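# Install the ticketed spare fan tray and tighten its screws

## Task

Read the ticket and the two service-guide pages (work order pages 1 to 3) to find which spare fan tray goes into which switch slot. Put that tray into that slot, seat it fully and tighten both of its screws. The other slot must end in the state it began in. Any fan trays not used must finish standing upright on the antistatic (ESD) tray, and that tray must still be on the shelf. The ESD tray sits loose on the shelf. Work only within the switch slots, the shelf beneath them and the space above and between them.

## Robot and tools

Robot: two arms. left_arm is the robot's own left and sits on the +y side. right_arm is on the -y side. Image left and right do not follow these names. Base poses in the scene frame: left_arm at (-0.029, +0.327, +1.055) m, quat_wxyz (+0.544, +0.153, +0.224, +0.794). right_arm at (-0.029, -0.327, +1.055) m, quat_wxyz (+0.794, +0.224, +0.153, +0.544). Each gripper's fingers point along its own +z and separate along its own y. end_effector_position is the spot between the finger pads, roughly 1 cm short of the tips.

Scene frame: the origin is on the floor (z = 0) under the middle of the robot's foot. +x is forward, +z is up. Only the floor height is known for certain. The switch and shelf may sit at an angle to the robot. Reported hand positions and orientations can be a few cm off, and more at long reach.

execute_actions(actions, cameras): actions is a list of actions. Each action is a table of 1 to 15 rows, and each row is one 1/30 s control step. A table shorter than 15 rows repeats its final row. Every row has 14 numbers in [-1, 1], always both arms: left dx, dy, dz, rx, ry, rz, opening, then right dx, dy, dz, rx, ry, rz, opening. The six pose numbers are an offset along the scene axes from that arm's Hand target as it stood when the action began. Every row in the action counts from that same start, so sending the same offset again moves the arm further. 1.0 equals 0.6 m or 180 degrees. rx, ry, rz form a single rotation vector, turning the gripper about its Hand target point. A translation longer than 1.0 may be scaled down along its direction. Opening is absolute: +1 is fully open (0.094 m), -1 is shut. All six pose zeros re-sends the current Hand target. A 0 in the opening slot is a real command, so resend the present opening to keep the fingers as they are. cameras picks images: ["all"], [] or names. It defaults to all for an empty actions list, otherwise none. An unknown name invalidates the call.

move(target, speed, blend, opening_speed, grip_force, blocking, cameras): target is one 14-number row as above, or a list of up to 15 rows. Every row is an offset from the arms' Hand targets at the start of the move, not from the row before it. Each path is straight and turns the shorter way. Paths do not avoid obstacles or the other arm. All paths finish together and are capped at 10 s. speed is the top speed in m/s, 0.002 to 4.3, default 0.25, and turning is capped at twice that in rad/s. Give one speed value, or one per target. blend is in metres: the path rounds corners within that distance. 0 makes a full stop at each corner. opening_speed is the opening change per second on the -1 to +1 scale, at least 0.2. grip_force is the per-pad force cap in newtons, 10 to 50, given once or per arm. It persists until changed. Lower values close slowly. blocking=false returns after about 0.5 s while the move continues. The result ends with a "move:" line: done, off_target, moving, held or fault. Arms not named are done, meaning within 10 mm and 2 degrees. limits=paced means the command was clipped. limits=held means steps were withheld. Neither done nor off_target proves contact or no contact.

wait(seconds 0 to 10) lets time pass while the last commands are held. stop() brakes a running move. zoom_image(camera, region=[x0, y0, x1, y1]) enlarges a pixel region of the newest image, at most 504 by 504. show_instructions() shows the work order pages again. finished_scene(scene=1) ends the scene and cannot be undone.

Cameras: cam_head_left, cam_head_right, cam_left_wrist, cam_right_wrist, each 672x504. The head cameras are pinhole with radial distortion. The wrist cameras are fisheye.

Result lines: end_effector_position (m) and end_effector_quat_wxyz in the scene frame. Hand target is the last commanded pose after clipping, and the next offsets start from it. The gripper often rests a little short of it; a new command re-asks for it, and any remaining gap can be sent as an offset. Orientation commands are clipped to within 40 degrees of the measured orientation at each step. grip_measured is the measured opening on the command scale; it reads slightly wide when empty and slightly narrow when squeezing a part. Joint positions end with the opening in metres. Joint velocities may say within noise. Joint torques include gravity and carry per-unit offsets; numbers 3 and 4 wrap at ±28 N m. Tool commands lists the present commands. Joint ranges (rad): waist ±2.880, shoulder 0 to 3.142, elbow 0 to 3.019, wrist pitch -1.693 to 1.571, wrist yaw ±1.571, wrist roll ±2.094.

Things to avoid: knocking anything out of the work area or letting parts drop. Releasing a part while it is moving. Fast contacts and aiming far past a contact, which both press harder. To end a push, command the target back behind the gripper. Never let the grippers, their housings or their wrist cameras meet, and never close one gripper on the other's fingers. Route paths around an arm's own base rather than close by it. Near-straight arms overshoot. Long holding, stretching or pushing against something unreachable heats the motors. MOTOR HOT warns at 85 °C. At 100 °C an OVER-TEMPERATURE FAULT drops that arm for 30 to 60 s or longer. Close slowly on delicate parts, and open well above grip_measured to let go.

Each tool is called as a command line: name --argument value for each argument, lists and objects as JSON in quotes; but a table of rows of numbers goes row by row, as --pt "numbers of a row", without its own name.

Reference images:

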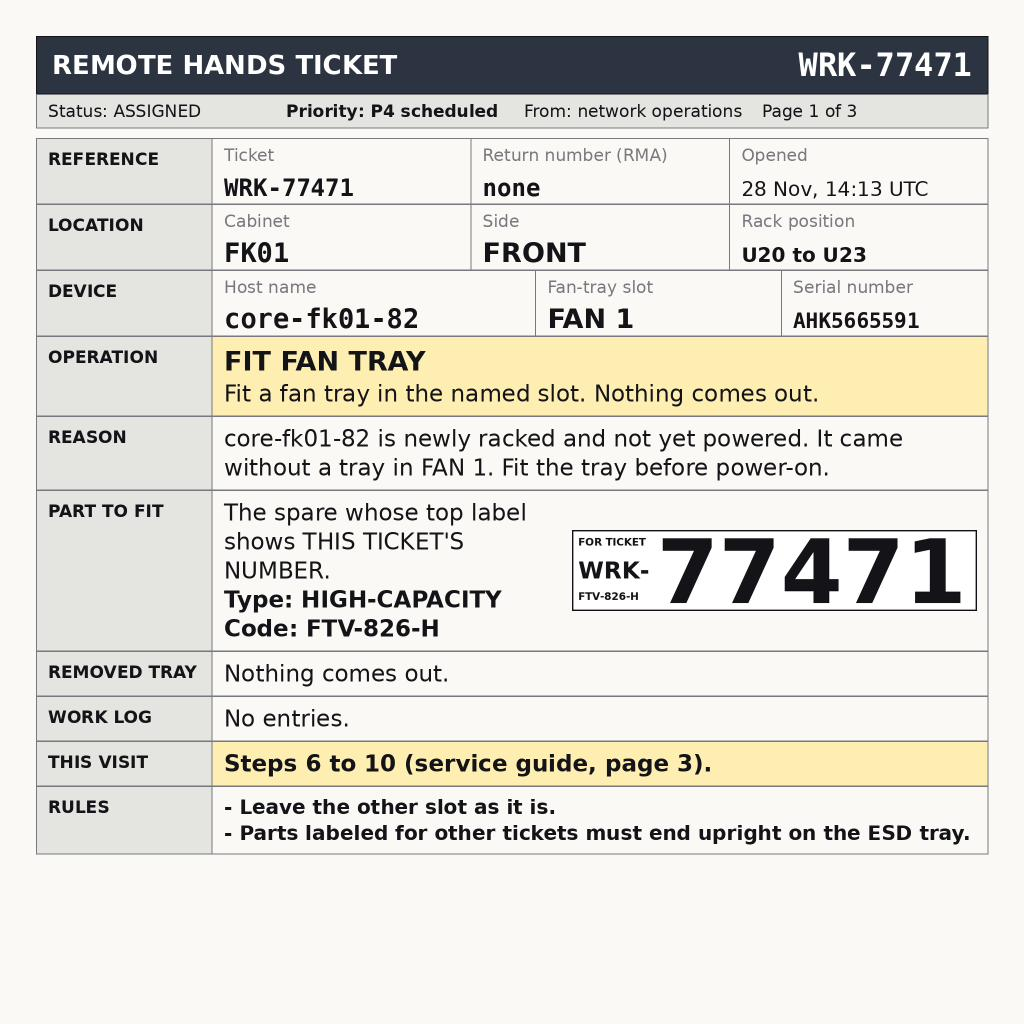

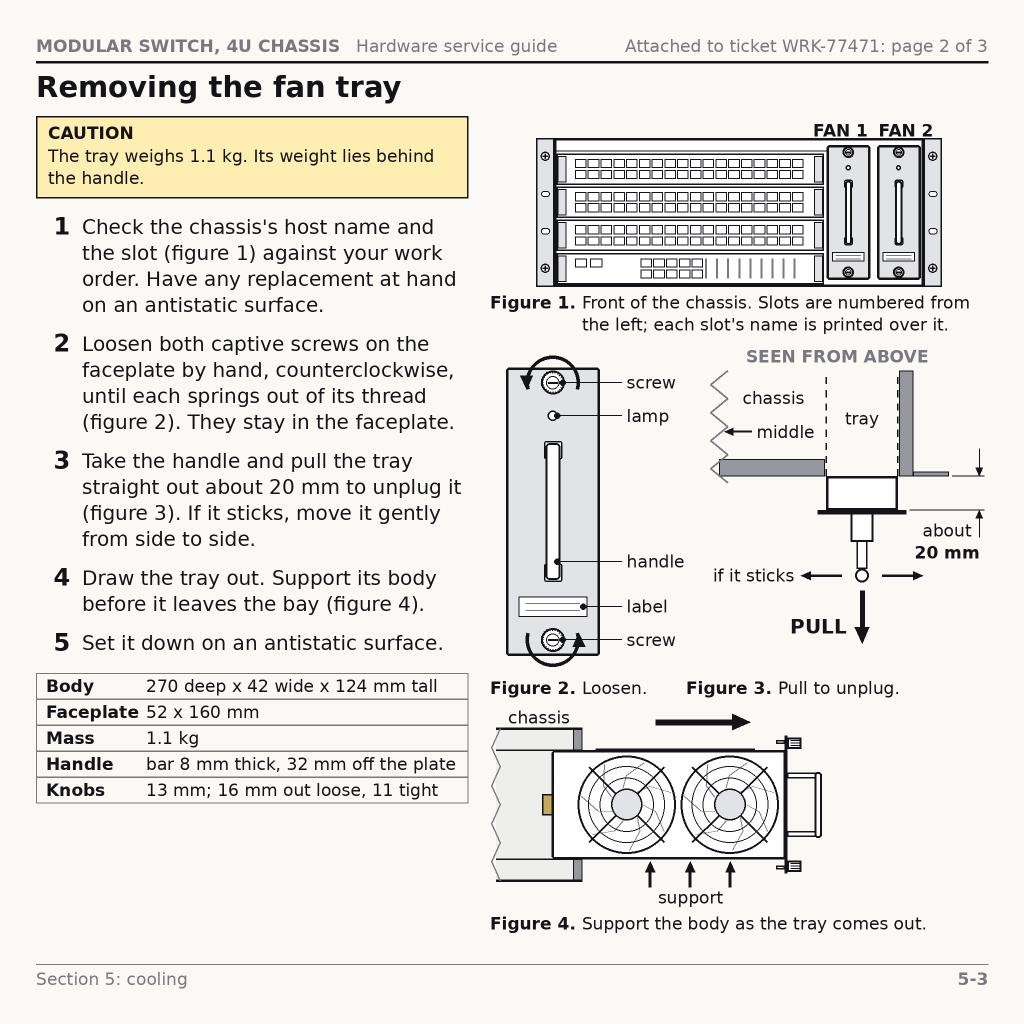

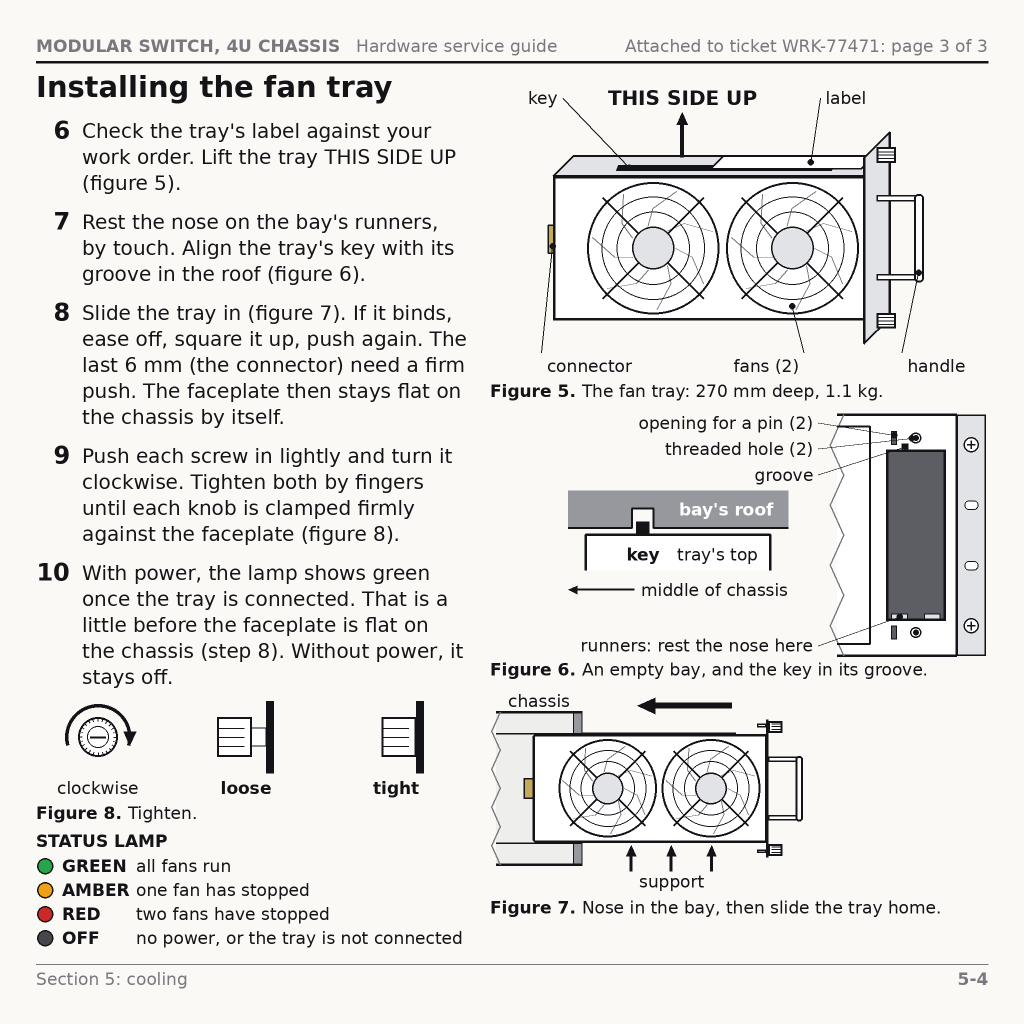

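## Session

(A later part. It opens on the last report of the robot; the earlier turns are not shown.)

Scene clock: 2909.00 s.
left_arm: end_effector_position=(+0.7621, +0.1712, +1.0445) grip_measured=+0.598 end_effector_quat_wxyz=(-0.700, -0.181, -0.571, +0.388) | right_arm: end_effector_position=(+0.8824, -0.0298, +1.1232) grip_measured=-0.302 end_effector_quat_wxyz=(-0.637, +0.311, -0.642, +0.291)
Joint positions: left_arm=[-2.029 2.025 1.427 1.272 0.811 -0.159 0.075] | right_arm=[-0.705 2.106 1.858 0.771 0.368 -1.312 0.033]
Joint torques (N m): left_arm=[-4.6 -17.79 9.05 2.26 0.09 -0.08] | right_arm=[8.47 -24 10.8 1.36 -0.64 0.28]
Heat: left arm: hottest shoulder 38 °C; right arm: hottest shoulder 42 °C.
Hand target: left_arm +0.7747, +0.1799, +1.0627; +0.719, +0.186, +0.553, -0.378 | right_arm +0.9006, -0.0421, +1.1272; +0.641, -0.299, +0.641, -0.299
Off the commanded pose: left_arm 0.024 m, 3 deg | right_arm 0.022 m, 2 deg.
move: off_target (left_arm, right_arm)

move --pt "0 0 0 0 0 0 0.6 0.0 0.0 0.0 0 0 0 -1" --pt "0 0 0 0 0 0 0.6 0.12 0.008 0.004 0 0 0 -1" --pt "0 0 0 0 0 0 0.6 0.12 0.008 0.004 0.58 0 0 -1" --speed '[0.2,0.2,0.45]'

move --pt "0 0 0 0 0 0 0.6 -0.12 0.0 0.0 0.0 0 0 -1" --pt "0 0 0 0 0 0 0.6 -0.12 0.0 0.0 0.0 0 0 -0.3" --pt "0 0 0 0 0 0 0.6 -0.16 0.0 0.0 0.0 0 0 -0.3" --pt "0 0 0 0 0 0 0.6 -0.16 0.0 0.0 -0.58 0 0 -0.3" --speed '[0.3,0.3,0.15,0.5]' --cameras '["cam_right_wrist","cam_left_wrist"]'

zoom_image --camera "cam_left_wrist" --region '[355, 75, 425, 135]'

Scene clock: 2923.00 s.
left_arm: end_effector_position=(+0.7621, +0.1712, +1.0445) grip_measured=+0.598 end_effector_quat_wxyz=(-0.700, -0.181, -0.571, +0.388) | right_arm: end_effector_position=(+0.8862, -0.0120, +1.1187) grip_measured=-0.786 end_effector_quat_wxyz=(+0.610, +0.325, +0.648, +0.318)
Joint positions: left_arm=[-2.029 2.025 1.427 1.272 0.811 -0.159 0.075] | right_arm=[-0.684 2.139 1.916 0.722 0.407 0.513 0.01]
Joint torques (N m): left_arm=[-4.54 -17.79 9.06 2.25 0.08 -0.08] | right_arm=[5.01 -21.42 21.07 -1.89 -3.44 0.27]
Heat: left arm: hottest shoulder 38 °C; right arm: hottest elbow 42 °C.
Hand target: left_arm +0.7747, +0.1799, +1.0627; +0.719, +0.186, +0.553, -0.378 | right_arm +0.9725, -0.0372, +1.1293; +0.629, +0.323, +0.629, +0.323
Off the commanded pose: left_arm 0.024 m, 3 deg | right_arm 0.091 m, 3 deg.
move: off_target (left_arm, right_arm)

Scene clock: 2928.20 s.
left_arm: end_effector_position=(+0.7621, +0.1712, +1.0445) grip_measured=+0.598 end_effector_quat_wxyz=(-0.700, -0.181, -0.571, +0.388) | right_arm: end_effector_position=(+0.8721, -0.0186, +1.1177) grip_measured=-0.302 end_effector_quat_wxyz=(-0.641, +0.308, -0.644, +0.283)
Joint positions: left_arm=[-2.029 2.025 1.427 1.272 0.811 -0.159 0.075] | right_arm=[-0.691 2.112 1.836 0.799 0.374 -1.302 0.033]
Joint torques (N m): left_arm=[-4.54 -17.79 9.07 2.26 0.08 -0.08] | right_arm=[9.05 -27.16 5.81 2.5 -0.09 0.08]
Heat: left arm: hottest shoulder 38 °C; right arm: hottest shoulder 41 °C.
Hand target: left_arm +0.7747, +0.1799, +1.0627; +0.719, +0.186, +0.553, -0.378 | right_arm +0.8765, -0.0371, +1.1294; +0.641, -0.299, +0.641, -0.299
Off the commanded pose: left_arm 0.024 m, 3 deg | right_arm 0.022 m, 2 deg.
move: off_target (left_arm, right_arm); target 2's new opening was sent with right_arm's hand 0.030 m and 2 deg from that target
Images, in order (width x height): cam_left_wrist 672x504, cam_right_wrist 672x504.

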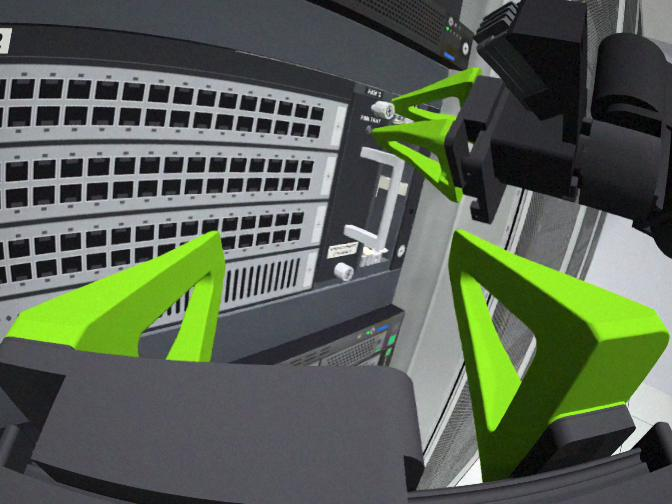

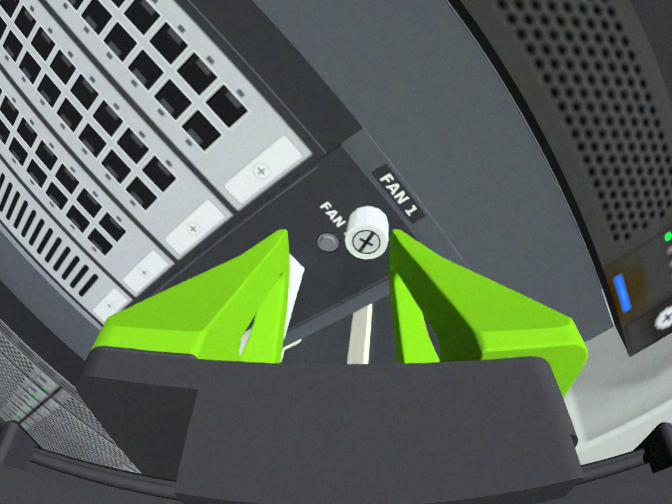

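Scaled by 7.200 from the camera's 672x504 image, which has a finer 960x720 frame.

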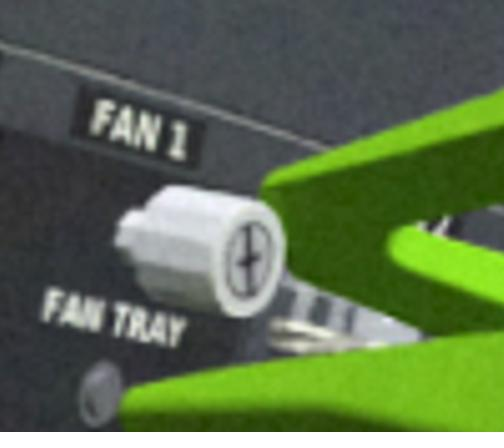

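move --pt "0 0 0 0 0 0 0.6 0.0 -0.022 0.01 0.0 0 0 -0.3" --pt "0 0 0 0 0 0 0.6 0.047 -0.010 -0.004 0.0 0 0 -0.3" --speed 0.1

move --pt "0 0 0 0 0 0 0.6 0.0 0.0 0.0 0 0 0 -1" --pt "0 0 0 0 0 0 0.6 0.1 0.008 0.004 0 0 0 -1" --pt "0 0 0 0 0 0 0.6 0.1 0.008 0.004 0.58 0 0 -1" --speed '[0.2,0.2,0.3]'

move --pt "0 0 0 0 0 0 0.6 -0.1 0.0 0.0 0.0 0 0 -1" --pt "0 0 0 0 0 0 0.6 -0.1 0.0 0.0 0.0 0 0 -0.3" --pt "0 0 0 0 0 0 0.6 -0.145 0.0 0.0 0.0 0 0 -0.3" --pt "0 0 0 0 0 0 0.6 -0.145 0.0 0.0 -0.58 0 0 -0.3" --speed '[0.3,0.3,0.15,0.5]' --cameras '["cam_right_wrist","cam_left_wrist"]'

zoom_image --camera "cam_left_wrist" --region '[355, 75, 425, 135]'

Scene clock: 2941.80 s.
left_arm: end_effector_position=(+0.7621, +0.1712, +1.0445) grip_measured=+0.598 end_effector_quat_wxyz=(-0.700, -0.181, -0.571, +0.388) | right_arm: end_effector_position=(+0.8854, -0.0320, +1.1257) grip_measured=-0.302 end_effector_quat_wxyz=(-0.639, +0.308, -0.643, +0.289)
Joint positions: left_arm=[-2.029 2.025 1.427 1.272 0.811 -0.159 0.075] | right_arm=[-0.708 2.106 1.867 0.766 0.366 -1.303 0.033]
Joint torques (N m): left_arm=[-4.6 -17.73 9.06 2.26 0.08 -0.08] | right_arm=[8.47 -23.77 11.34 1.18 -0.66 0.22]
Heat: left arm: hottest shoulder 38 °C; right arm: hottest shoulder 41 °C.
Hand target: left_arm +0.7747, +0.1799, +1.0627; +0.719, +0.186, +0.553, -0.378 | right_arm +0.9047, -0.0433, +1.1269; +0.641, -0.299, +0.641, -0.299
Off the commanded pose: left_arm 0.024 m, 3 deg | right_arm 0.022 m, 2 deg.
move: off_target (left_arm, right_arm)

Scene clock: 2947.20 s.
left_arm: end_effector_position=(+0.7621, +0.1712, +1.0445) grip_measured=+0.598 end_effector_quat_wxyz=(-0.700, -0.181, -0.571, +0.388) | right_arm: end_effector_position=(+0.8882, -0.0115, +1.1184) grip_measured=-0.777 end_effector_quat_wxyz=(+0.611, +0.316, +0.651, +0.320)
Joint positions: left_arm=[-2.029 2.025 1.427 1.272 0.811 -0.159 0.075] | right_arm=[-0.688 2.141 1.921 0.715 0.388 0.504 0.01]
Joint torques (N m): left_arm=[-4.6 -17.73 9.05 2.26 0.08 -0.08] | right_arm=[5.42 -21.89 20.12 -1.31 -2.51 0.33]
Heat: left arm: hottest shoulder 38 °C; right arm: hottest shoulder 41 °C.
Hand target: left_arm +0.7747, +0.1799, +1.0627; +0.719, +0.186, +0.553, -0.378 | right_arm +0.9647, -0.0384, +1.1295; +0.629, +0.323, +0.629, +0.323
Off the commanded pose: left_arm 0.024 m, 3 deg | right_arm 0.082 m, 3 deg.
move: off_target (left_arm, right_arm)

Scene clock: 2952.37 s.
left_arm: end_effector_position=(+0.7621, +0.1712, +1.0445) grip_measured=+0.598 end_effector_quat_wxyz=(-0.700, -0.181, -0.571, +0.388) | right_arm: end_effector_position=(+0.8720, -0.0173, +1.1180) grip_measured=-0.302 end_effector_quat_wxyz=(-0.639, +0.309, -0.644, +0.284)
Joint positions: left_arm=[-2.029 2.025 1.427 1.272 0.811 -0.159 0.075] | right_arm=[-0.688 2.113 1.838 0.796 0.378 -1.304 0.033]
Joint torques (N m): left_arm=[-4.54 -17.85 9.05 2.28 0.09 -0.08] | right_arm=[8.7 -27.16 5.79 2.52 -0.4 0.12]
Heat: left arm: hottest shoulder 38 °C; right arm: hottest shoulder 42 °C.
Hand target: left_arm +0.7747, +0.1799, +1.0627; +0.719, +0.186, +0.553, -0.378 | right_arm +0.8778, -0.0385, +1.1295; +0.641, -0.299, +0.641, -0.299
Off the commanded pose: left_arm 0.024 m, 3 deg | right_arm 0.025 m, 2 deg.
move: off_target (left_arm, right_arm); target 2's new opening was sent with right_arm's hand 0.032 m and 2 deg from that target
Images, in order (width x height): cam_left_wrist 672x504, cam_right_wrist 672x504.

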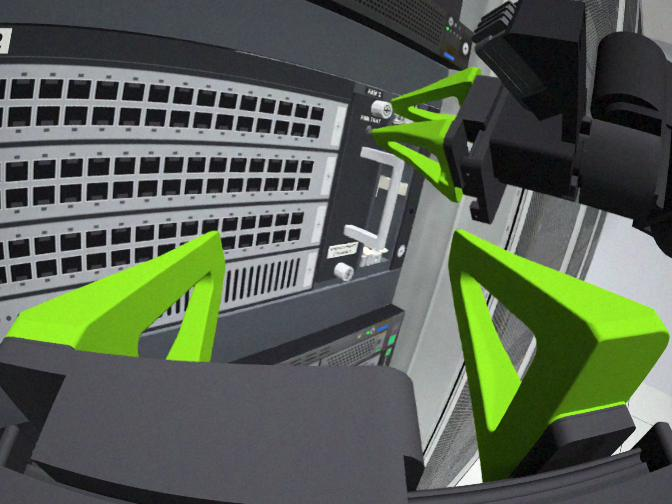

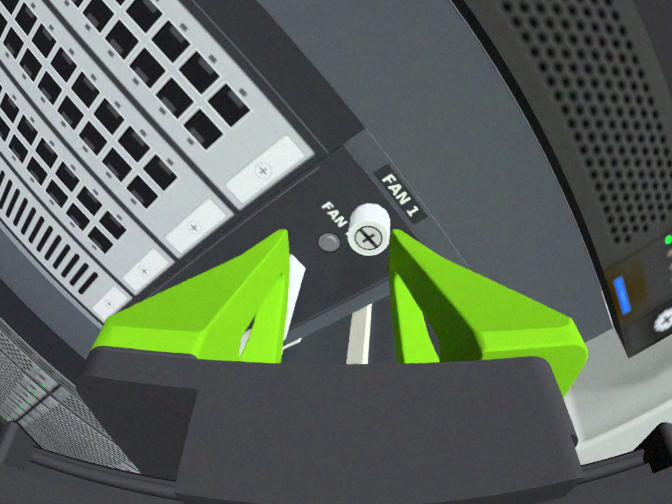

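Scaled by 7.200 from the camera's 672x504 image, which has a finer 960x720 frame.

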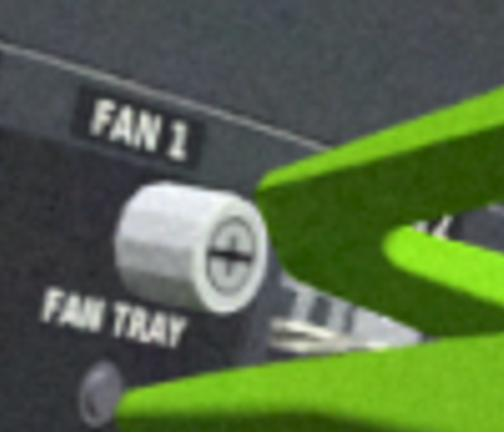

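move --pt "0 0 0 0 0 0 0.6 0.0 -0.022 0.01 0.0 0 0 -0.3" --pt "0 0 0 0 0 0 0.6 0.055 -0.006 -0.002 0.0 0 0 -0.3" --pt "0 0 0 0 0 0 0.6 0.055 -0.006 -0.002 0.0 0 0 -1" --speed 0.12 --cameras '["cam_right_wrist"]'

zoom_image --camera "cam_right_wrist" --region '[250, 140, 430, 290]'

move --pt "0 0 0 0 0 0 0.6 0.002 0.0 0.0 0.6 0 0 -1" --speed 0.45 --cameras '["cam_right_wrist"]'

zoom_image --camera "cam_right_wrist" --region '[250, 140, 430, 290]'

Scene clock: 2967.00 s.
left_arm: end_effector_position=(+0.7621, +0.1712, +1.0445) grip_measured=+0.598 end_effector_quat_wxyz=(-0.700, -0.181, -0.571, +0.388) | right_arm: end_effector_position=(+0.8859, -0.0252, +1.1228) grip_measured=-0.760 end_effector_quat_wxyz=(-0.637, +0.312, -0.643, +0.288)
Joint positions: left_arm=[-2.029 2.025 1.427 1.272 0.811 -0.159 0.075] | right_arm=[-0.702 2.118 1.881 0.755 0.368 -1.308 0.011]
Joint torques (N m): left_arm=[-4.54 -17.85 9.06 2.26 0.09 -0.08] | right_arm=[8.06 -24.18 12.03 1.01 -0.79 0.26]
Heat: left arm: hottest shoulder 38 °C; right arm: hottest shoulder 43 °C.
Hand target: left_arm +0.7747, +0.1799, +1.0627; +0.719, +0.186, +0.553, -0.378 | right_arm +0.9107, -0.0419, +1.1283; +0.641, -0.299, +0.641, -0.299
Off the commanded pose: left_arm 0.024 m, 3 deg | right_arm 0.031 m, 2 deg.
move: off_target (left_arm, right_arm); target 3's new opening was sent with right_arm's hand 0.028 m and 2 deg from that target
Images, in order (width x height): cam_right_wrist 672x504.

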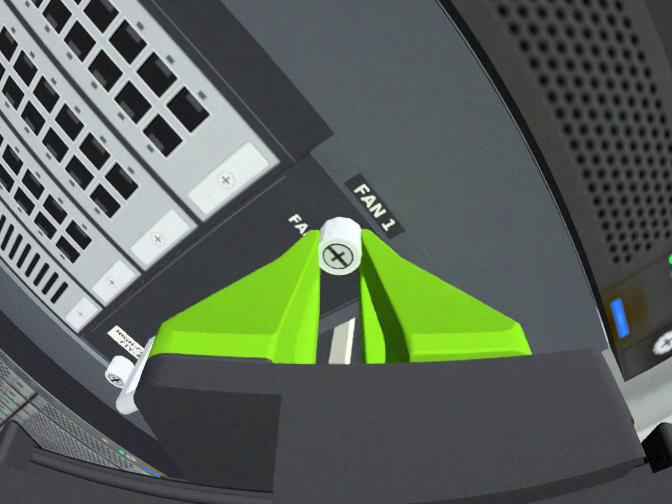

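Scaled by 2.800 from the camera's 672x504 image, which has a finer 960x720 frame.

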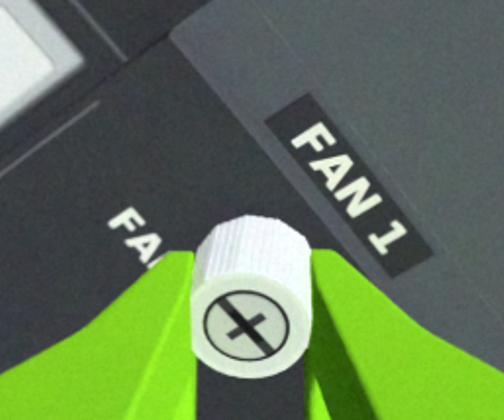

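Scene clock: 2970.20 s.
left_arm: end_effector_position=(+0.7621, +0.1712, +1.0445) grip_measured=+0.598 end_effector_quat_wxyz=(-0.700, -0.181, -0.571, +0.388) | right_arm: end_effector_position=(+0.8857, -0.0177, +1.1234) grip_measured=-0.760 end_effector_quat_wxyz=(+0.609, +0.322, +0.634, +0.352)
Joint positions: left_arm=[-2.029 2.025 1.427 1.272 0.811 -0.159 0.075] | right_arm=[-0.699 2.125 1.888 0.755 0.343 0.561 0.011]
Joint torques (N m): left_arm=[-4.6 -17.79 9.05 2.26 0.08 -0.08] | right_arm=[7.88 -24.41 11.81 0.88 0.35 0.31]
Heat: left arm: hottest shoulder 38 °C; right arm: hottest shoulder 43 °C.
Hand target: left_arm +0.7747, +0.1799, +1.0627; +0.719, +0.186, +0.553, -0.378 | right_arm +0.9119, -0.0418, +1.1282; +0.619, +0.343, +0.619, +0.342
Off the commanded pose: left_arm 0.024 m, 3 deg | right_arm 0.036 m, 3 deg.
move: off_target (left_arm, right_arm)
Images, in order (width x height): cam_right_wrist 672x504.

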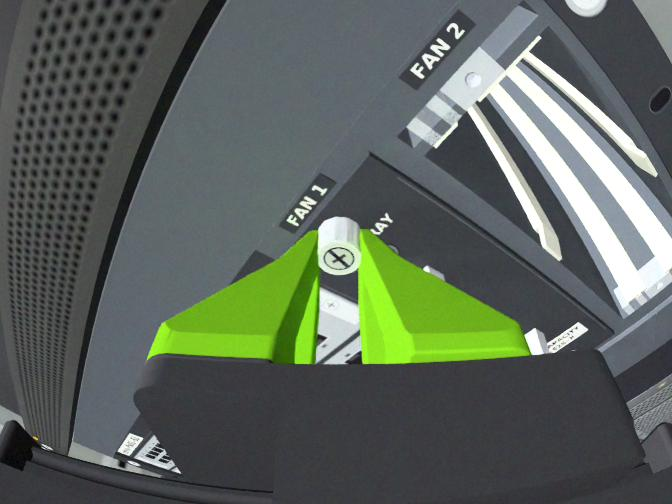

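Scaled by 2.800 from the camera's 672x504 image, which has a finer 960x720 frame.

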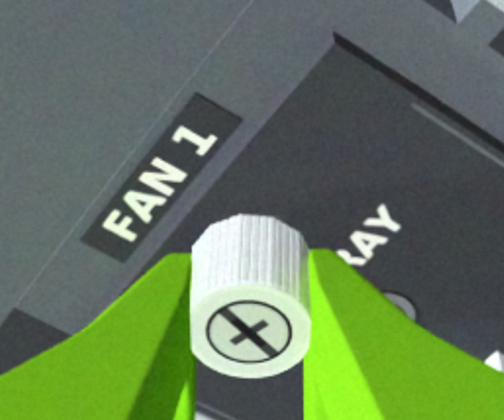

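move --pt "0 0 0 0 0 0 0.6 -0.01 0.0 0.0 0.0 0 0 -0.3" --pt "0 0 0 0 0 0 0.6 -0.064 0.0 0.0 0.0 0 0 -0.3" --pt "0 0 0 0 0 0 0.6 -0.064 -0.00 0.0 -0.6 0 0 -0.3" --pt "0 0 0 0 0 0 0.6 -0.001 -0.00 0.0 -0.6 0 0 -0.3" --pt "0 0 0 0 0 0 0.6 -0.001 -0.00 0.00 -0.6 0 0 -1" --speed '[0.4,0.4,0.6,0.15,0.3]' --cameras '["cam_right_wrist"]'

zoom_image --camera "cam_right_wrist" --region '[250, 140, 430, 290]'

move --pt "0 0 0 0 0 0 0.6 0.002 0.0 0.0 0.6 0 0 -1" --speed 0.45 --cameras '["cam_right_wrist"]'

zoom_image --camera "cam_right_wrist" --region '[250, 140, 430, 290]'

Scene clock: 2991.83 s.
left_arm: end_effector_position=(+0.7621, +0.1712, +1.0445) grip_measured=+0.598 end_effector_quat_wxyz=(-0.700, -0.181, -0.571, +0.388) | right_arm: end_effector_position=(+0.8859, -0.0248, +1.1232) grip_measured=-0.761 end_effector_quat_wxyz=(-0.638, +0.311, -0.643, +0.287)
Joint positions: left_arm=[-2.029 2.025 1.427 1.272 0.811 -0.159 0.075] | right_arm=[-0.701 2.119 1.883 0.756 0.368 -1.307 0.011]
Joint torques (N m): left_arm=[-4.54 -17.79 9.05 2.28 0.09 -0.08] | right_arm=[7.94 -24.06 12.11 0.92 -0.82 0.26]
Heat: left arm: hottest shoulder 38 °C; right arm: hottest shoulder 42 °C.
Hand target: left_arm +0.7747, +0.1799, +1.0627; +0.719, +0.186, +0.553, -0.378 | right_arm +0.9114, -0.0421, +1.1283; +0.641, -0.299, +0.641, -0.299
Off the commanded pose: left_arm 0.024 m, 3 deg | right_arm 0.031 m, 2 deg.
move: off_target (left_arm, right_arm); target 5's new opening was sent with right_arm's hand 0.029 m and 2 deg from that target
Images, in order (width x height): cam_right_wrist 672x504.

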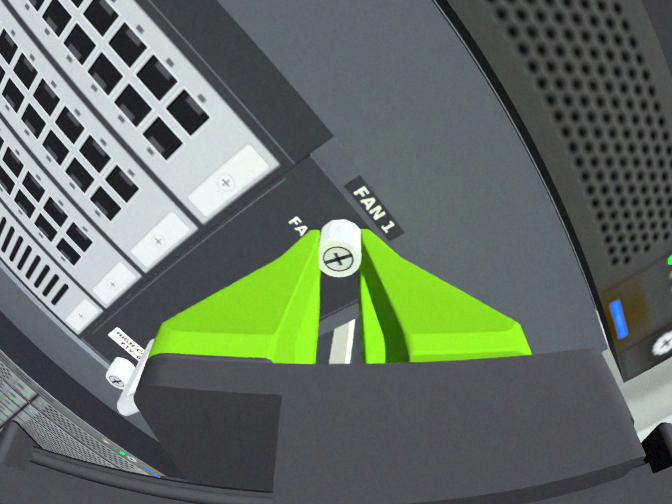

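Scaled by 2.800 from the camera's 672x504 image, which has a finer 960x720 frame.

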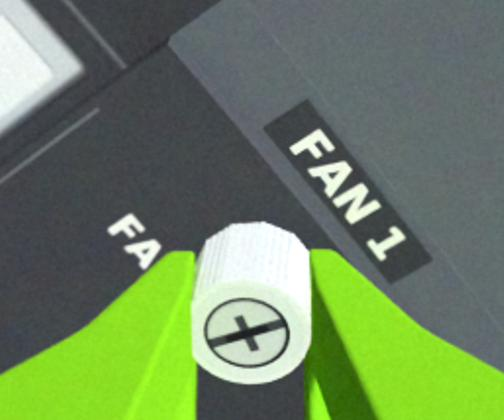

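Scene clock: 2995.07 s.
left_arm: end_effector_position=(+0.7621, +0.1712, +1.0445) grip_measured=+0.598 end_effector_quat_wxyz=(-0.700, -0.181, -0.571, +0.388) | right_arm: end_effector_position=(+0.8858, -0.0187, +1.1238) grip_measured=-0.761 end_effector_quat_wxyz=(+0.609, +0.324, +0.633, +0.351)
Joint positions: left_arm=[-2.029 2.025 1.427 1.272 0.811 -0.159 0.075] | right_arm=[-0.7 2.124 1.888 0.756 0.345 0.561 0.011]
Joint torques (N m): left_arm=[-4.6 -17.79 9.05 2.26 0.09 -0.08] | right_arm=[7.71 -24.41 11.96 0.73 0.23 0.29]
Heat: left arm: hottest shoulder 38 °C; right arm: hottest shoulder 43 °C.
Hand target: left_arm +0.7747, +0.1799, +1.0627; +0.719, +0.186, +0.553, -0.378 | right_arm +0.9125, -0.0421, +1.1280; +0.618, +0.343, +0.619, +0.342
Off the commanded pose: left_arm 0.024 m, 3 deg | right_arm 0.036 m, 3 deg.
move: off_target (left_arm, right_arm)
Images, in order (width x height): cam_right_wrist 672x504.

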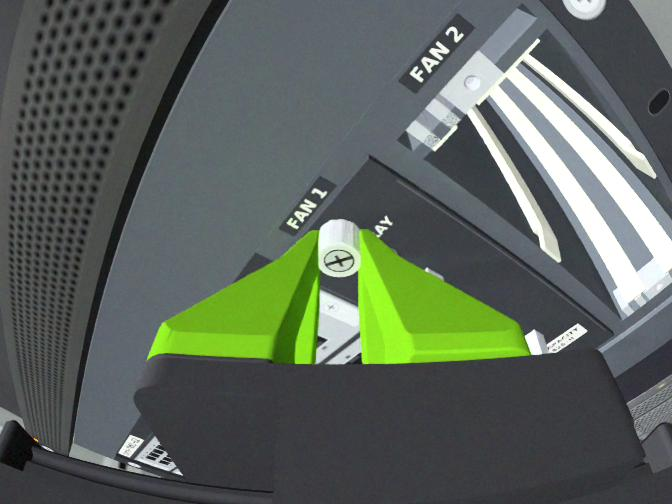

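Scaled by 2.800 from the camera's 672x504 image, which has a finer 960x720 frame.

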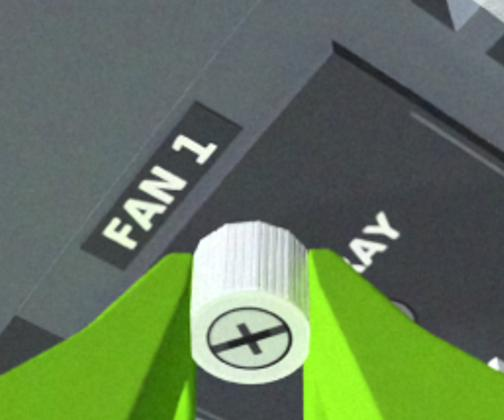

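move --pt "0 0 0 0 0 0 0.6 -0.01 0.0 0.0 0.0 0 0 -0.3" --pt "0 0 0 0 0 0 0.6 -0.064 0.0 0.0 0.0 0 0 -0.3" --pt "0 0 0 0 0 0 0.6 -0.064 -0.00 0.0 -0.6 0 0 -0.3" --pt "0 0 0 0 0 0 0.6 -0.001 -0.00 0.0 -0.6 0 0 -0.3" --pt "0 0 0 0 0 0 0.6 -0.001 -0.00 0.00 -0.6 0 0 -1" --speed '[0.4,0.4,0.6,0.15,0.3]'

move --pt "0 0 0 0 0 0 0.6 0.001 0.0 0.0 0.6 0 0 -1" --speed 0.5

move --pt "0 0 0 0 0 0 0.6 -0.01 0.0 0.0 0.0 0 0 -0.3" --pt "0 0 0 0 0 0 0.6 -0.064 0.0 0.0 0.0 0 0 -0.3" --pt "0 0 0 0 0 0 0.6 -0.064 -0.00 0.0 -0.6 0 0 -0.3" --pt "0 0 0 0 0 0 0.6 -0.001 -0.00 0.0 -0.6 0 0 -0.3" --pt "0 0 0 0 0 0 0.6 -0.001 -0.00 0.00 -0.6 0 0 -1" --speed '[0.4,0.4,0.6,0.15,0.3]'

move --pt "0 0 0 0 0 0 0.6 0.001 0.0 0.0 0.6 0 0 -1" --speed 0.5

move --pt "0 0 0 0 0 0 0.6 -0.01 0.0 0.0 0.0 0 0 -0.3" --pt "0 0 0 0 0 0 0.6 -0.064 0.0 0.0 0.0 0 0 -0.3" --pt "0 0 0 0 0 0 0.6 -0.064 -0.00 0.0 -0.6 0 0 -0.3" --pt "0 0 0 0 0 0 0.6 -0.001 -0.00 0.0 -0.6 0 0 -0.3" --pt "0 0 0 0 0 0 0.6 -0.001 -0.00 0.00 -0.6 0 0 -1" --speed '[0.4,0.4,0.6,0.15,0.3]' --cameras '["cam_right_wrist"]'

zoom_image --camera "cam_right_wrist" --region '[250, 140, 430, 290]'

move --pt "0 0 0 0 0 0 0.6 0.001 0.0 0.0 0.6 0 0 -1" --speed 0.5 --cameras '["cam_right_wrist"]'

zoom_image --camera "cam_right_wrist" --region '[250, 140, 430, 290]'

Scene clock: 3020.87 s.
left_arm: end_effector_position=(+0.7621, +0.1712, +1.0445) grip_measured=+0.598 end_effector_quat_wxyz=(-0.700, -0.181, -0.571, +0.388) | right_arm: end_effector_position=(+0.8856, -0.0253, +1.1227) grip_measured=-0.762 end_effector_quat_wxyz=(-0.638, +0.313, -0.643, +0.286)
Joint positions: left_arm=[-2.029 2.025 1.427 1.272 0.811 -0.159 0.075] | right_arm=[-0.703 2.116 1.879 0.753 0.365 -1.305 0.011]
Joint torques (N m): left_arm=[-4.54 -17.79 9.05 2.26 0.09 -0.08] | right_arm=[8.06 -23.77 12.52 1.03 -0.69 0.24]
Heat: left arm: hottest shoulder 38 °C; right arm: hottest shoulder 43 °C.
Hand target: left_arm +0.7747, +0.1799, +1.0627; +0.719, +0.186, +0.553, -0.378 | right_arm +0.9119, -0.0419, +1.1282; +0.641, -0.299, +0.640, -0.299
Off the commanded pose: left_arm 0.024 m, 3 deg | right_arm 0.032 m, 2 deg.
move: off_target (left_arm, right_arm); target 5's new opening was sent with right_arm's hand 0.031 m and 2 deg from that target

Scene clock: 3023.90 s.
left_arm: end_effector_position=(+0.7621, +0.1712, +1.0445) grip_measured=+0.598 end_effector_quat_wxyz=(-0.700, -0.181, -0.571, +0.388) | right_arm: end_effector_position=(+0.8857, -0.0181, +1.1236) grip_measured=-0.761 end_effector_quat_wxyz=(+0.609, +0.323, +0.634, +0.351)
Joint positions: left_arm=[-2.029 2.025 1.427 1.272 0.811 -0.159 0.075] | right_arm=[-0.699 2.124 1.888 0.754 0.345 0.561 0.011]
Joint torques (N m): left_arm=[-4.6 -17.73 9.05 2.26 0.08 -0.09] | right_arm=[7.65 -24.29 11.97 0.9 0.28 0.29]
Heat: left arm: hottest shoulder 38 °C; right arm: hottest shoulder 43 °C.
Hand target: left_arm +0.7747, +0.1799, +1.0627; +0.719, +0.186, +0.553, -0.378 | right_arm +0.9125, -0.0421, +1.1281; +0.619, +0.343, +0.619, +0.342
Off the commanded pose: left_arm 0.024 m, 3 deg | right_arm 0.036 m, 3 deg.
move: off_target (left_arm, right_arm)

Scene clock: 3029.47 s.
left_arm: end_effector_position=(+0.7621, +0.1712, +1.0445) grip_measured=+0.598 end_effector_quat_wxyz=(-0.700, -0.181, -0.571, +0.388) | right_arm: end_effector_position=(+0.8857, -0.0255, +1.1227) grip_measured=-0.761 end_effector_quat_wxyz=(-0.638, +0.312, -0.643, +0.286)
Joint positions: left_arm=[-2.029 2.025 1.427 1.272 0.811 -0.159 0.075] | right_arm=[-0.703 2.116 1.879 0.754 0.365 -1.305 0.011]
Joint torques (N m): left_arm=[-4.54 -17.79 9.05 2.26 0.09 -0.08] | right_arm=[8 -23.71 12.51 1.02 -0.7 0.23]
Heat: left arm: hottest shoulder 38 °C; right arm: hottest shoulder 43 °C.
Hand target: left_arm +0.7747, +0.1799, +1.0627; +0.719, +0.186, +0.553, -0.378 | right_arm +0.9120, -0.0421, +1.1283; +0.641, -0.299, +0.640, -0.299
Off the commanded pose: left_arm 0.024 m, 3 deg | right_arm 0.031 m, 2 deg.
move: off_target (left_arm, right_arm); target 5's new opening was sent with right_arm's hand 0.031 m and 2 deg from that target

Scene clock: 3032.50 s.
left_arm: end_effector_position=(+0.7621, +0.1712, +1.0445) grip_measured=+0.598 end_effector_quat_wxyz=(-0.700, -0.181, -0.571, +0.388) | right_arm: end_effector_position=(+0.8856, -0.0179, +1.1236) grip_measured=-0.761 end_effector_quat_wxyz=(+0.609, +0.323, +0.634, +0.351)
Joint positions: left_arm=[-2.029 2.025 1.427 1.272 0.811 -0.159 0.075] | right_arm=[-0.699 2.124 1.888 0.754 0.345 0.561 0.011]
Joint torques (N m): left_arm=[-4.48 -17.79 9.05 2.28 0.08 -0.08] | right_arm=[7.82 -24.29 11.95 0.84 0.28 0.28]
Heat: left arm: hottest shoulder 38 °C; right arm: hottest shoulder 43 °C.
Hand target: left_arm +0.7747, +0.1799, +1.0627; +0.719, +0.186, +0.553, -0.378 | right_arm +0.9125, -0.0419, +1.1282; +0.618, +0.343, +0.619, +0.342
Off the commanded pose: left_arm 0.024 m, 3 deg | right_arm 0.037 m, 3 deg.
move: off_target (left_arm, right_arm)

Scene clock: 3038.03 s.
left_arm: end_effector_position=(+0.7621, +0.1712, +1.0445) grip_measured=+0.598 end_effector_quat_wxyz=(-0.700, -0.181, -0.571, +0.388) | right_arm: end_effector_position=(+0.8856, -0.0253, +1.1227) grip_measured=-0.762 end_effector_quat_wxyz=(-0.638, +0.313, -0.644, +0.286)
Joint positions: left_arm=[-2.029 2.025 1.427 1.272 0.811 -0.159 0.075] | right_arm=[-0.703 2.116 1.879 0.753 0.366 -1.305 0.011]
Joint torques (N m): left_arm=[-4.6 -17.73 9.06 2.26 0.08 -0.08] | right_arm=[8 -23.82 12.49 1.03 -0.7 0.23]
Heat: left arm: hottest shoulder 38 °C; right arm: hottest shoulder 43 °C.
Hand target: left_arm +0.7747, +0.1799, +1.0627; +0.719, +0.186, +0.553, -0.378 | right_arm +0.9118, -0.0419, +1.1281; +0.641, -0.299, +0.641, -0.299
Off the commanded pose: left_arm 0.024 m, 3 deg | right_arm 0.032 m, 2 deg.
move: off_target (left_arm, right_arm); target 5's new opening was sent with right_arm's hand 0.031 m and 2 deg from that target
Images, in order (width x height): cam_right_wrist 672x504.

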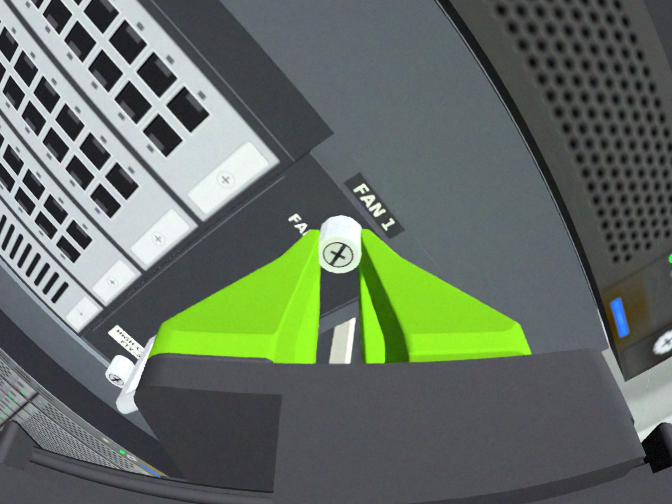

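Scaled by 2.800 from the camera's 672x504 image, which has a finer 960x720 frame.

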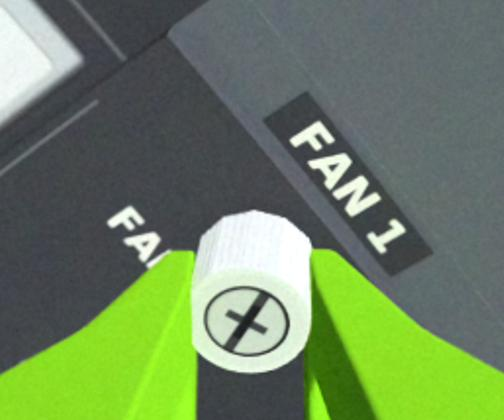

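Scene clock: 3041.07 s.
left_arm: end_effector_position=(+0.7621, +0.1712, +1.0445) grip_measured=+0.598 end_effector_quat_wxyz=(-0.700, -0.181, -0.571, +0.388) | right_arm: end_effector_position=(+0.8857, -0.0181, +1.1238) grip_measured=-0.762 end_effector_quat_wxyz=(+0.609, +0.323, +0.634, +0.351)
Joint positions: left_arm=[-2.029 2.025 1.427 1.272 0.811 -0.159 0.075] | right_arm=[-0.699 2.123 1.888 0.753 0.344 0.561 0.011]
Joint torques (N m): left_arm=[-4.54 -17.79 9.05 2.26 0.08 -0.08] | right_arm=[7.71 -24.23 12 0.9 0.31 0.28]
Heat: left arm: hottest shoulder 38 °C; right arm: hottest shoulder 43 °C.
Hand target: left_arm +0.7747, +0.1799, +1.0627; +0.719, +0.186, +0.553, -0.378 | right_arm +0.9125, -0.0421, +1.1284; +0.619, +0.343, +0.618, +0.342
Off the commanded pose: left_arm 0.024 m, 3 deg | right_arm 0.036 m, 3 deg.
move: off_target (left_arm, right_arm)
Images, in order (width x height): cam_right_wrist 672x504.

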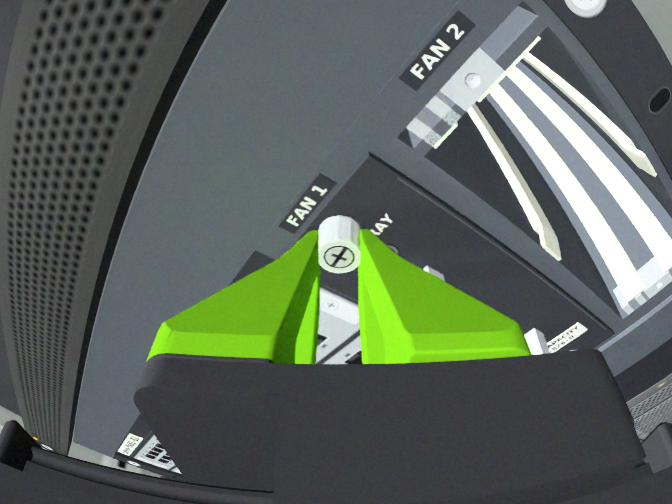

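Scaled by 2.800 from the camera's 672x504 image, which has a finer 960x720 frame.

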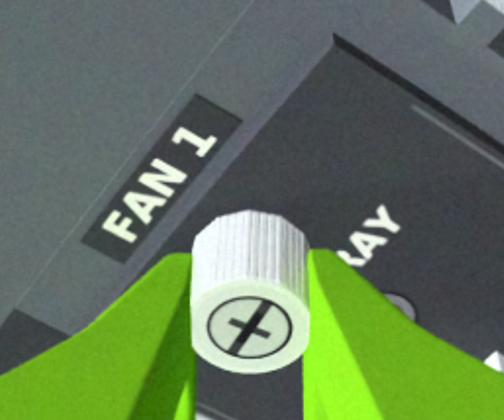

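move --pt "0 0 0 0 0 0 0.6 -0.01 0.0 0.0 0.0 0 0 -0.3" --pt "0 0 0 0 0 0 0.6 -0.064 0.0 0.0 0.0 0 0 -0.3" --pt "0 0 0 0 0 0 0.6 -0.064 -0.00 0.0 -0.6 0 0 -0.3" --pt "0 0 0 0 0 0 0.6 -0.001 -0.00 0.0 -0.6 0 0 -0.3" --pt "0 0 0 0 0 0 0.6 -0.001 -0.00 0.00 -0.6 0 0 -1" --speed '[0.4,0.4,0.6,0.15,0.3]'

move --pt "0 0 0 0 0 0 0.6 0.001 0.0 0.0 0.6 0 0 -1" --speed 0.5

move --pt "0 0 0 0 0 0 0.6 -0.01 0.0 0.0 0.0 0 0 -0.3" --pt "0 0 0 0 0 0 0.6 -0.064 0.0 0.0 0.0 0 0 -0.3" --pt "0 0 0 0 0 0 0.6 -0.064 -0.00 0.0 -0.6 0 0 -0.3" --pt "0 0 0 0 0 0 0.6 -0.001 -0.00 0.0 -0.6 0 0 -0.3" --pt "0 0 0 0 0 0 0.6 -0.001 -0.00 0.00 -0.6 0 0 -1" --speed '[0.4,0.4,0.6,0.15,0.3]'

move --pt "0 0 0 0 0 0 0.6 0.001 0.0 0.0 0.6 0 0 -1" --speed 0.5

move --pt "0 0 0 0 0 0 0.6 -0.01 0.0 0.0 0.0 0 0 -0.3" --pt "0 0 0 0 0 0 0.6 -0.064 0.0 0.0 0.0 0 0 -0.3" --pt "0 0 0 0 0 0 0.6 -0.064 -0.00 0.0 -0.6 0 0 -0.3" --pt "0 0 0 0 0 0 0.6 -0.001 -0.00 0.0 -0.6 0 0 -0.3" --pt "0 0 0 0 0 0 0.6 -0.001 -0.00 0.00 -0.6 0 0 -1" --speed '[0.4,0.4,0.6,0.15,0.3]' --cameras '["cam_right_wrist"]'

zoom_image --camera "cam_right_wrist" --region '[250, 140, 430, 290]'

move --pt "0 0 0 0 0 0 0.6 0.001 0.0 0.0 0.6 0 0 -1" --speed 0.5 --cameras '["cam_right_wrist"]'

zoom_image --camera "cam_right_wrist" --region '[250, 140, 430, 290]'

Scene clock: 3067.13 s.
left_arm: end_effector_position=(+0.7621, +0.1712, +1.0445) grip_measured=+0.598 end_effector_quat_wxyz=(-0.700, -0.181, -0.571, +0.388) | right_arm: end_effector_position=(+0.8857, -0.0254, +1.1229) grip_measured=-0.762 end_effector_quat_wxyz=(-0.638, +0.313, -0.643, +0.286)
Joint positions: left_arm=[-2.029 2.025 1.427 1.272 0.811 -0.159 0.075] | right_arm=[-0.703 2.116 1.879 0.753 0.365 -1.305 0.011]
Joint torques (N m): left_arm=[-4.54 -17.79 9.05 2.26 0.09 -0.08] | right_arm=[8.06 -23.71 12.52 1.02 -0.7 0.25]
Heat: left arm: hottest shoulder 38 °C; right arm: hottest shoulder 44 °C.
Hand target: left_arm +0.7747, +0.1799, +1.0627; +0.719, +0.186, +0.553, -0.378 | right_arm +0.9119, -0.0419, +1.1284; +0.641, -0.299, +0.640, -0.299
Off the commanded pose: left_arm 0.024 m, 3 deg | right_arm 0.032 m, 2 deg.
move: off_target (left_arm, right_arm); target 5's new opening was sent with right_arm's hand 0.031 m and 2 deg from that target

Scene clock: 3070.17 s.
left_arm: end_effector_position=(+0.7621, +0.1712, +1.0445) grip_measured=+0.598 end_effector_quat_wxyz=(-0.700, -0.181, -0.571, +0.388) | right_arm: end_effector_position=(+0.8857, -0.0181, +1.1237) grip_measured=-0.761 end_effector_quat_wxyz=(+0.608, +0.323, +0.634, +0.351)
Joint positions: left_arm=[-2.029 2.025 1.427 1.272 0.811 -0.159 0.075] | right_arm=[-0.699 2.123 1.888 0.753 0.344 0.561 0.011]
Joint torques (N m): left_arm=[-4.6 -17.79 9.05 2.26 0.09 -0.08] | right_arm=[7.65 -24.35 11.99 0.9 0.3 0.28]
Heat: left arm: hottest shoulder 38 °C; right arm: hottest shoulder 44 °C.
Hand target: left_arm +0.7747, +0.1799, +1.0627; +0.719, +0.186, +0.553, -0.378 | right_arm +0.9125, -0.0421, +1.1283; +0.619, +0.343, +0.618, +0.342
Off the commanded pose: left_arm 0.024 m, 3 deg | right_arm 0.036 m, 3 deg.
move: off_target (left_arm, right_arm)

Scene clock: 3075.67 s.
left_arm: end_effector_position=(+0.7621, +0.1712, +1.0445) grip_measured=+0.598 end_effector_quat_wxyz=(-0.700, -0.181, -0.571, +0.388) | right_arm: end_effector_position=(+0.8857, -0.0254, +1.1229) grip_measured=-0.763 end_effector_quat_wxyz=(-0.638, +0.313, -0.643, +0.286)
Joint positions: left_arm=[-2.029 2.025 1.427 1.272 0.811 -0.159 0.075] | right_arm=[-0.703 2.116 1.879 0.753 0.365 -1.305 0.011]
Joint torques (N m): left_arm=[-4.54 -17.79 9.06 2.26 0.08 -0.08] | right_arm=[8 -23.71 12.51 1.03 -0.71 0.24]
Heat: left arm: hottest shoulder 38 °C; right arm: hottest shoulder 44 °C.
Hand target: left_arm +0.7747, +0.1799, +1.0627; +0.719, +0.186, +0.553, -0.378 | right_arm +0.9119, -0.0419, +1.1284; +0.641, -0.299, +0.640, -0.299
Off the commanded pose: left_arm 0.024 m, 3 deg | right_arm 0.032 m, 2 deg.
move: off_target (left_arm, right_arm); target 5's new opening was sent with right_arm's hand 0.031 m and 2 deg from that target

Scene clock: 3078.70 s.
left_arm: end_effector_position=(+0.7621, +0.1712, +1.0445) grip_measured=+0.598 end_effector_quat_wxyz=(-0.700, -0.181, -0.571, +0.388) | right_arm: end_effector_position=(+0.8857, -0.0181, +1.1237) grip_measured=-0.763 end_effector_quat_wxyz=(+0.608, +0.323, +0.634, +0.351)
Joint positions: left_arm=[-2.029 2.025 1.427 1.272 0.811 -0.159 0.075] | right_arm=[-0.699 2.123 1.888 0.753 0.344 0.561 0.011]
Joint torques (N m): left_arm=[-4.54 -17.79 9.03 2.26 0.08 -0.09] | right_arm=[7.77 -24.35 12.01 0.92 0.32 0.29]
Heat: left arm: hottest shoulder 38 °C; right arm: hottest shoulder 44 °C.
Hand target: left_arm +0.7747, +0.1799, +1.0627; +0.719, +0.186, +0.553, -0.378 | right_arm +0.9125, -0.0421, +1.1283; +0.619, +0.343, +0.618, +0.342
Off the commanded pose: left_arm 0.024 m, 3 deg | right_arm 0.036 m, 3 deg.
move: off_target (left_arm, right_arm)

Scene clock: 3084.30 s.
left_arm: end_effector_position=(+0.7621, +0.1712, +1.0445) grip_measured=+0.598 end_effector_quat_wxyz=(-0.700, -0.181, -0.571, +0.388) | right_arm: end_effector_position=(+0.8860, -0.0259, +1.1229) grip_measured=-0.762 end_effector_quat_wxyz=(-0.638, +0.312, -0.644, +0.287)
Joint positions: left_arm=[-2.029 2.025 1.427 1.272 0.811 -0.159 0.075] | right_arm=[-0.703 2.116 1.88 0.754 0.367 -1.305 0.011]
Joint torques (N m): left_arm=[-4.6 -17.79 9.05 2.26 0.09 -0.08] | right_arm=[7.94 -23.82 12.45 1.01 -0.82 0.24]
Heat: left arm: hottest shoulder 38 °C; right arm: hottest shoulder 43 °C.
Hand target: left_arm +0.7747, +0.1799, +1.0627; +0.719, +0.186, +0.553, -0.378 | right_arm +0.9119, -0.0421, +1.1283; +0.641, -0.299, +0.640, -0.299
Off the commanded pose: left_arm 0.024 m, 3 deg | right_arm 0.031 m, 2 deg.
move: off_target (left_arm, right_arm); target 5's new opening was sent with right_arm's hand 0.032 m and 2 deg from that target
Images, in order (width x height): cam_right_wrist 672x504.

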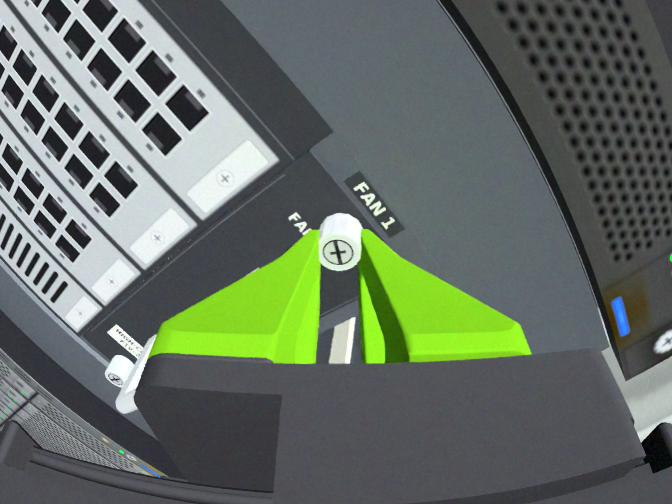

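Scaled by 2.800 from the camera's 672x504 image, which has a finer 960x720 frame.

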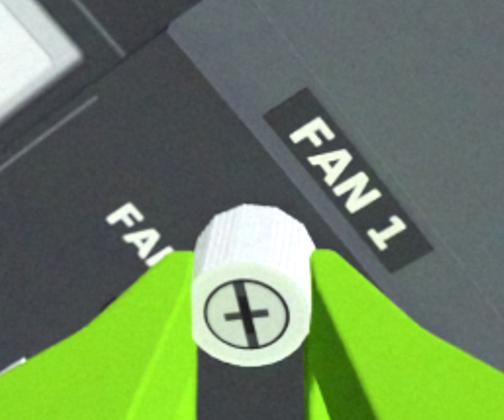

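Scene clock: 3087.37 s.
left_arm: end_effector_position=(+0.7621, +0.1712, +1.0445) grip_measured=+0.598 end_effector_quat_wxyz=(-0.700, -0.181, -0.571, +0.388) | right_arm: end_effector_position=(+0.8859, -0.0177, +1.1234) grip_measured=-0.762 end_effector_quat_wxyz=(+0.608, +0.323, +0.633, +0.352)
Joint positions: left_arm=[-2.029 2.025 1.427 1.272 0.811 -0.159 0.075] | right_arm=[-0.699 2.125 1.889 0.754 0.343 0.564 0.011]
Joint torques (N m): left_arm=[-4.48 -17.73 9.05 2.25 0.08 -0.09] | right_arm=[7.77 -24.53 11.93 0.9 0.38 0.21]
Heat: left arm: hottest shoulder 38 °C; right arm: hottest shoulder 43 °C.
Hand target: left_arm +0.7747, +0.1799, +1.0627; +0.719, +0.186, +0.553, -0.378 | right_arm +0.9125, -0.0421, +1.1284; +0.619, +0.343, +0.618, +0.342
Off the commanded pose: left_arm 0.024 m, 3 deg | right_arm 0.036 m, 3 deg.
move: off_target (left_arm, right_arm)
Images, in order (width x height): cam_right_wrist 672x504.

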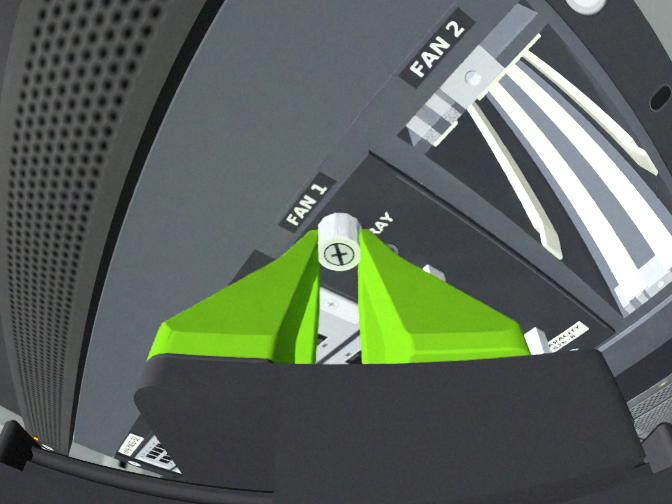

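Scaled by 2.800 from the camera's 672x504 image, which has a finer 960x720 frame.

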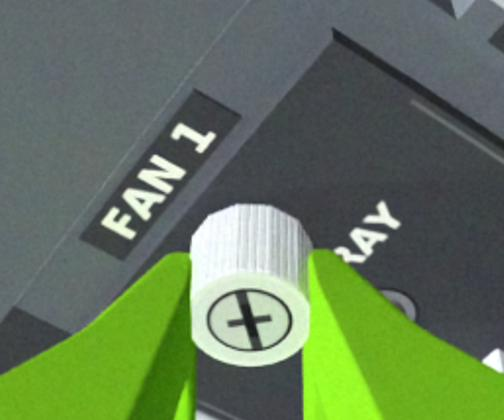

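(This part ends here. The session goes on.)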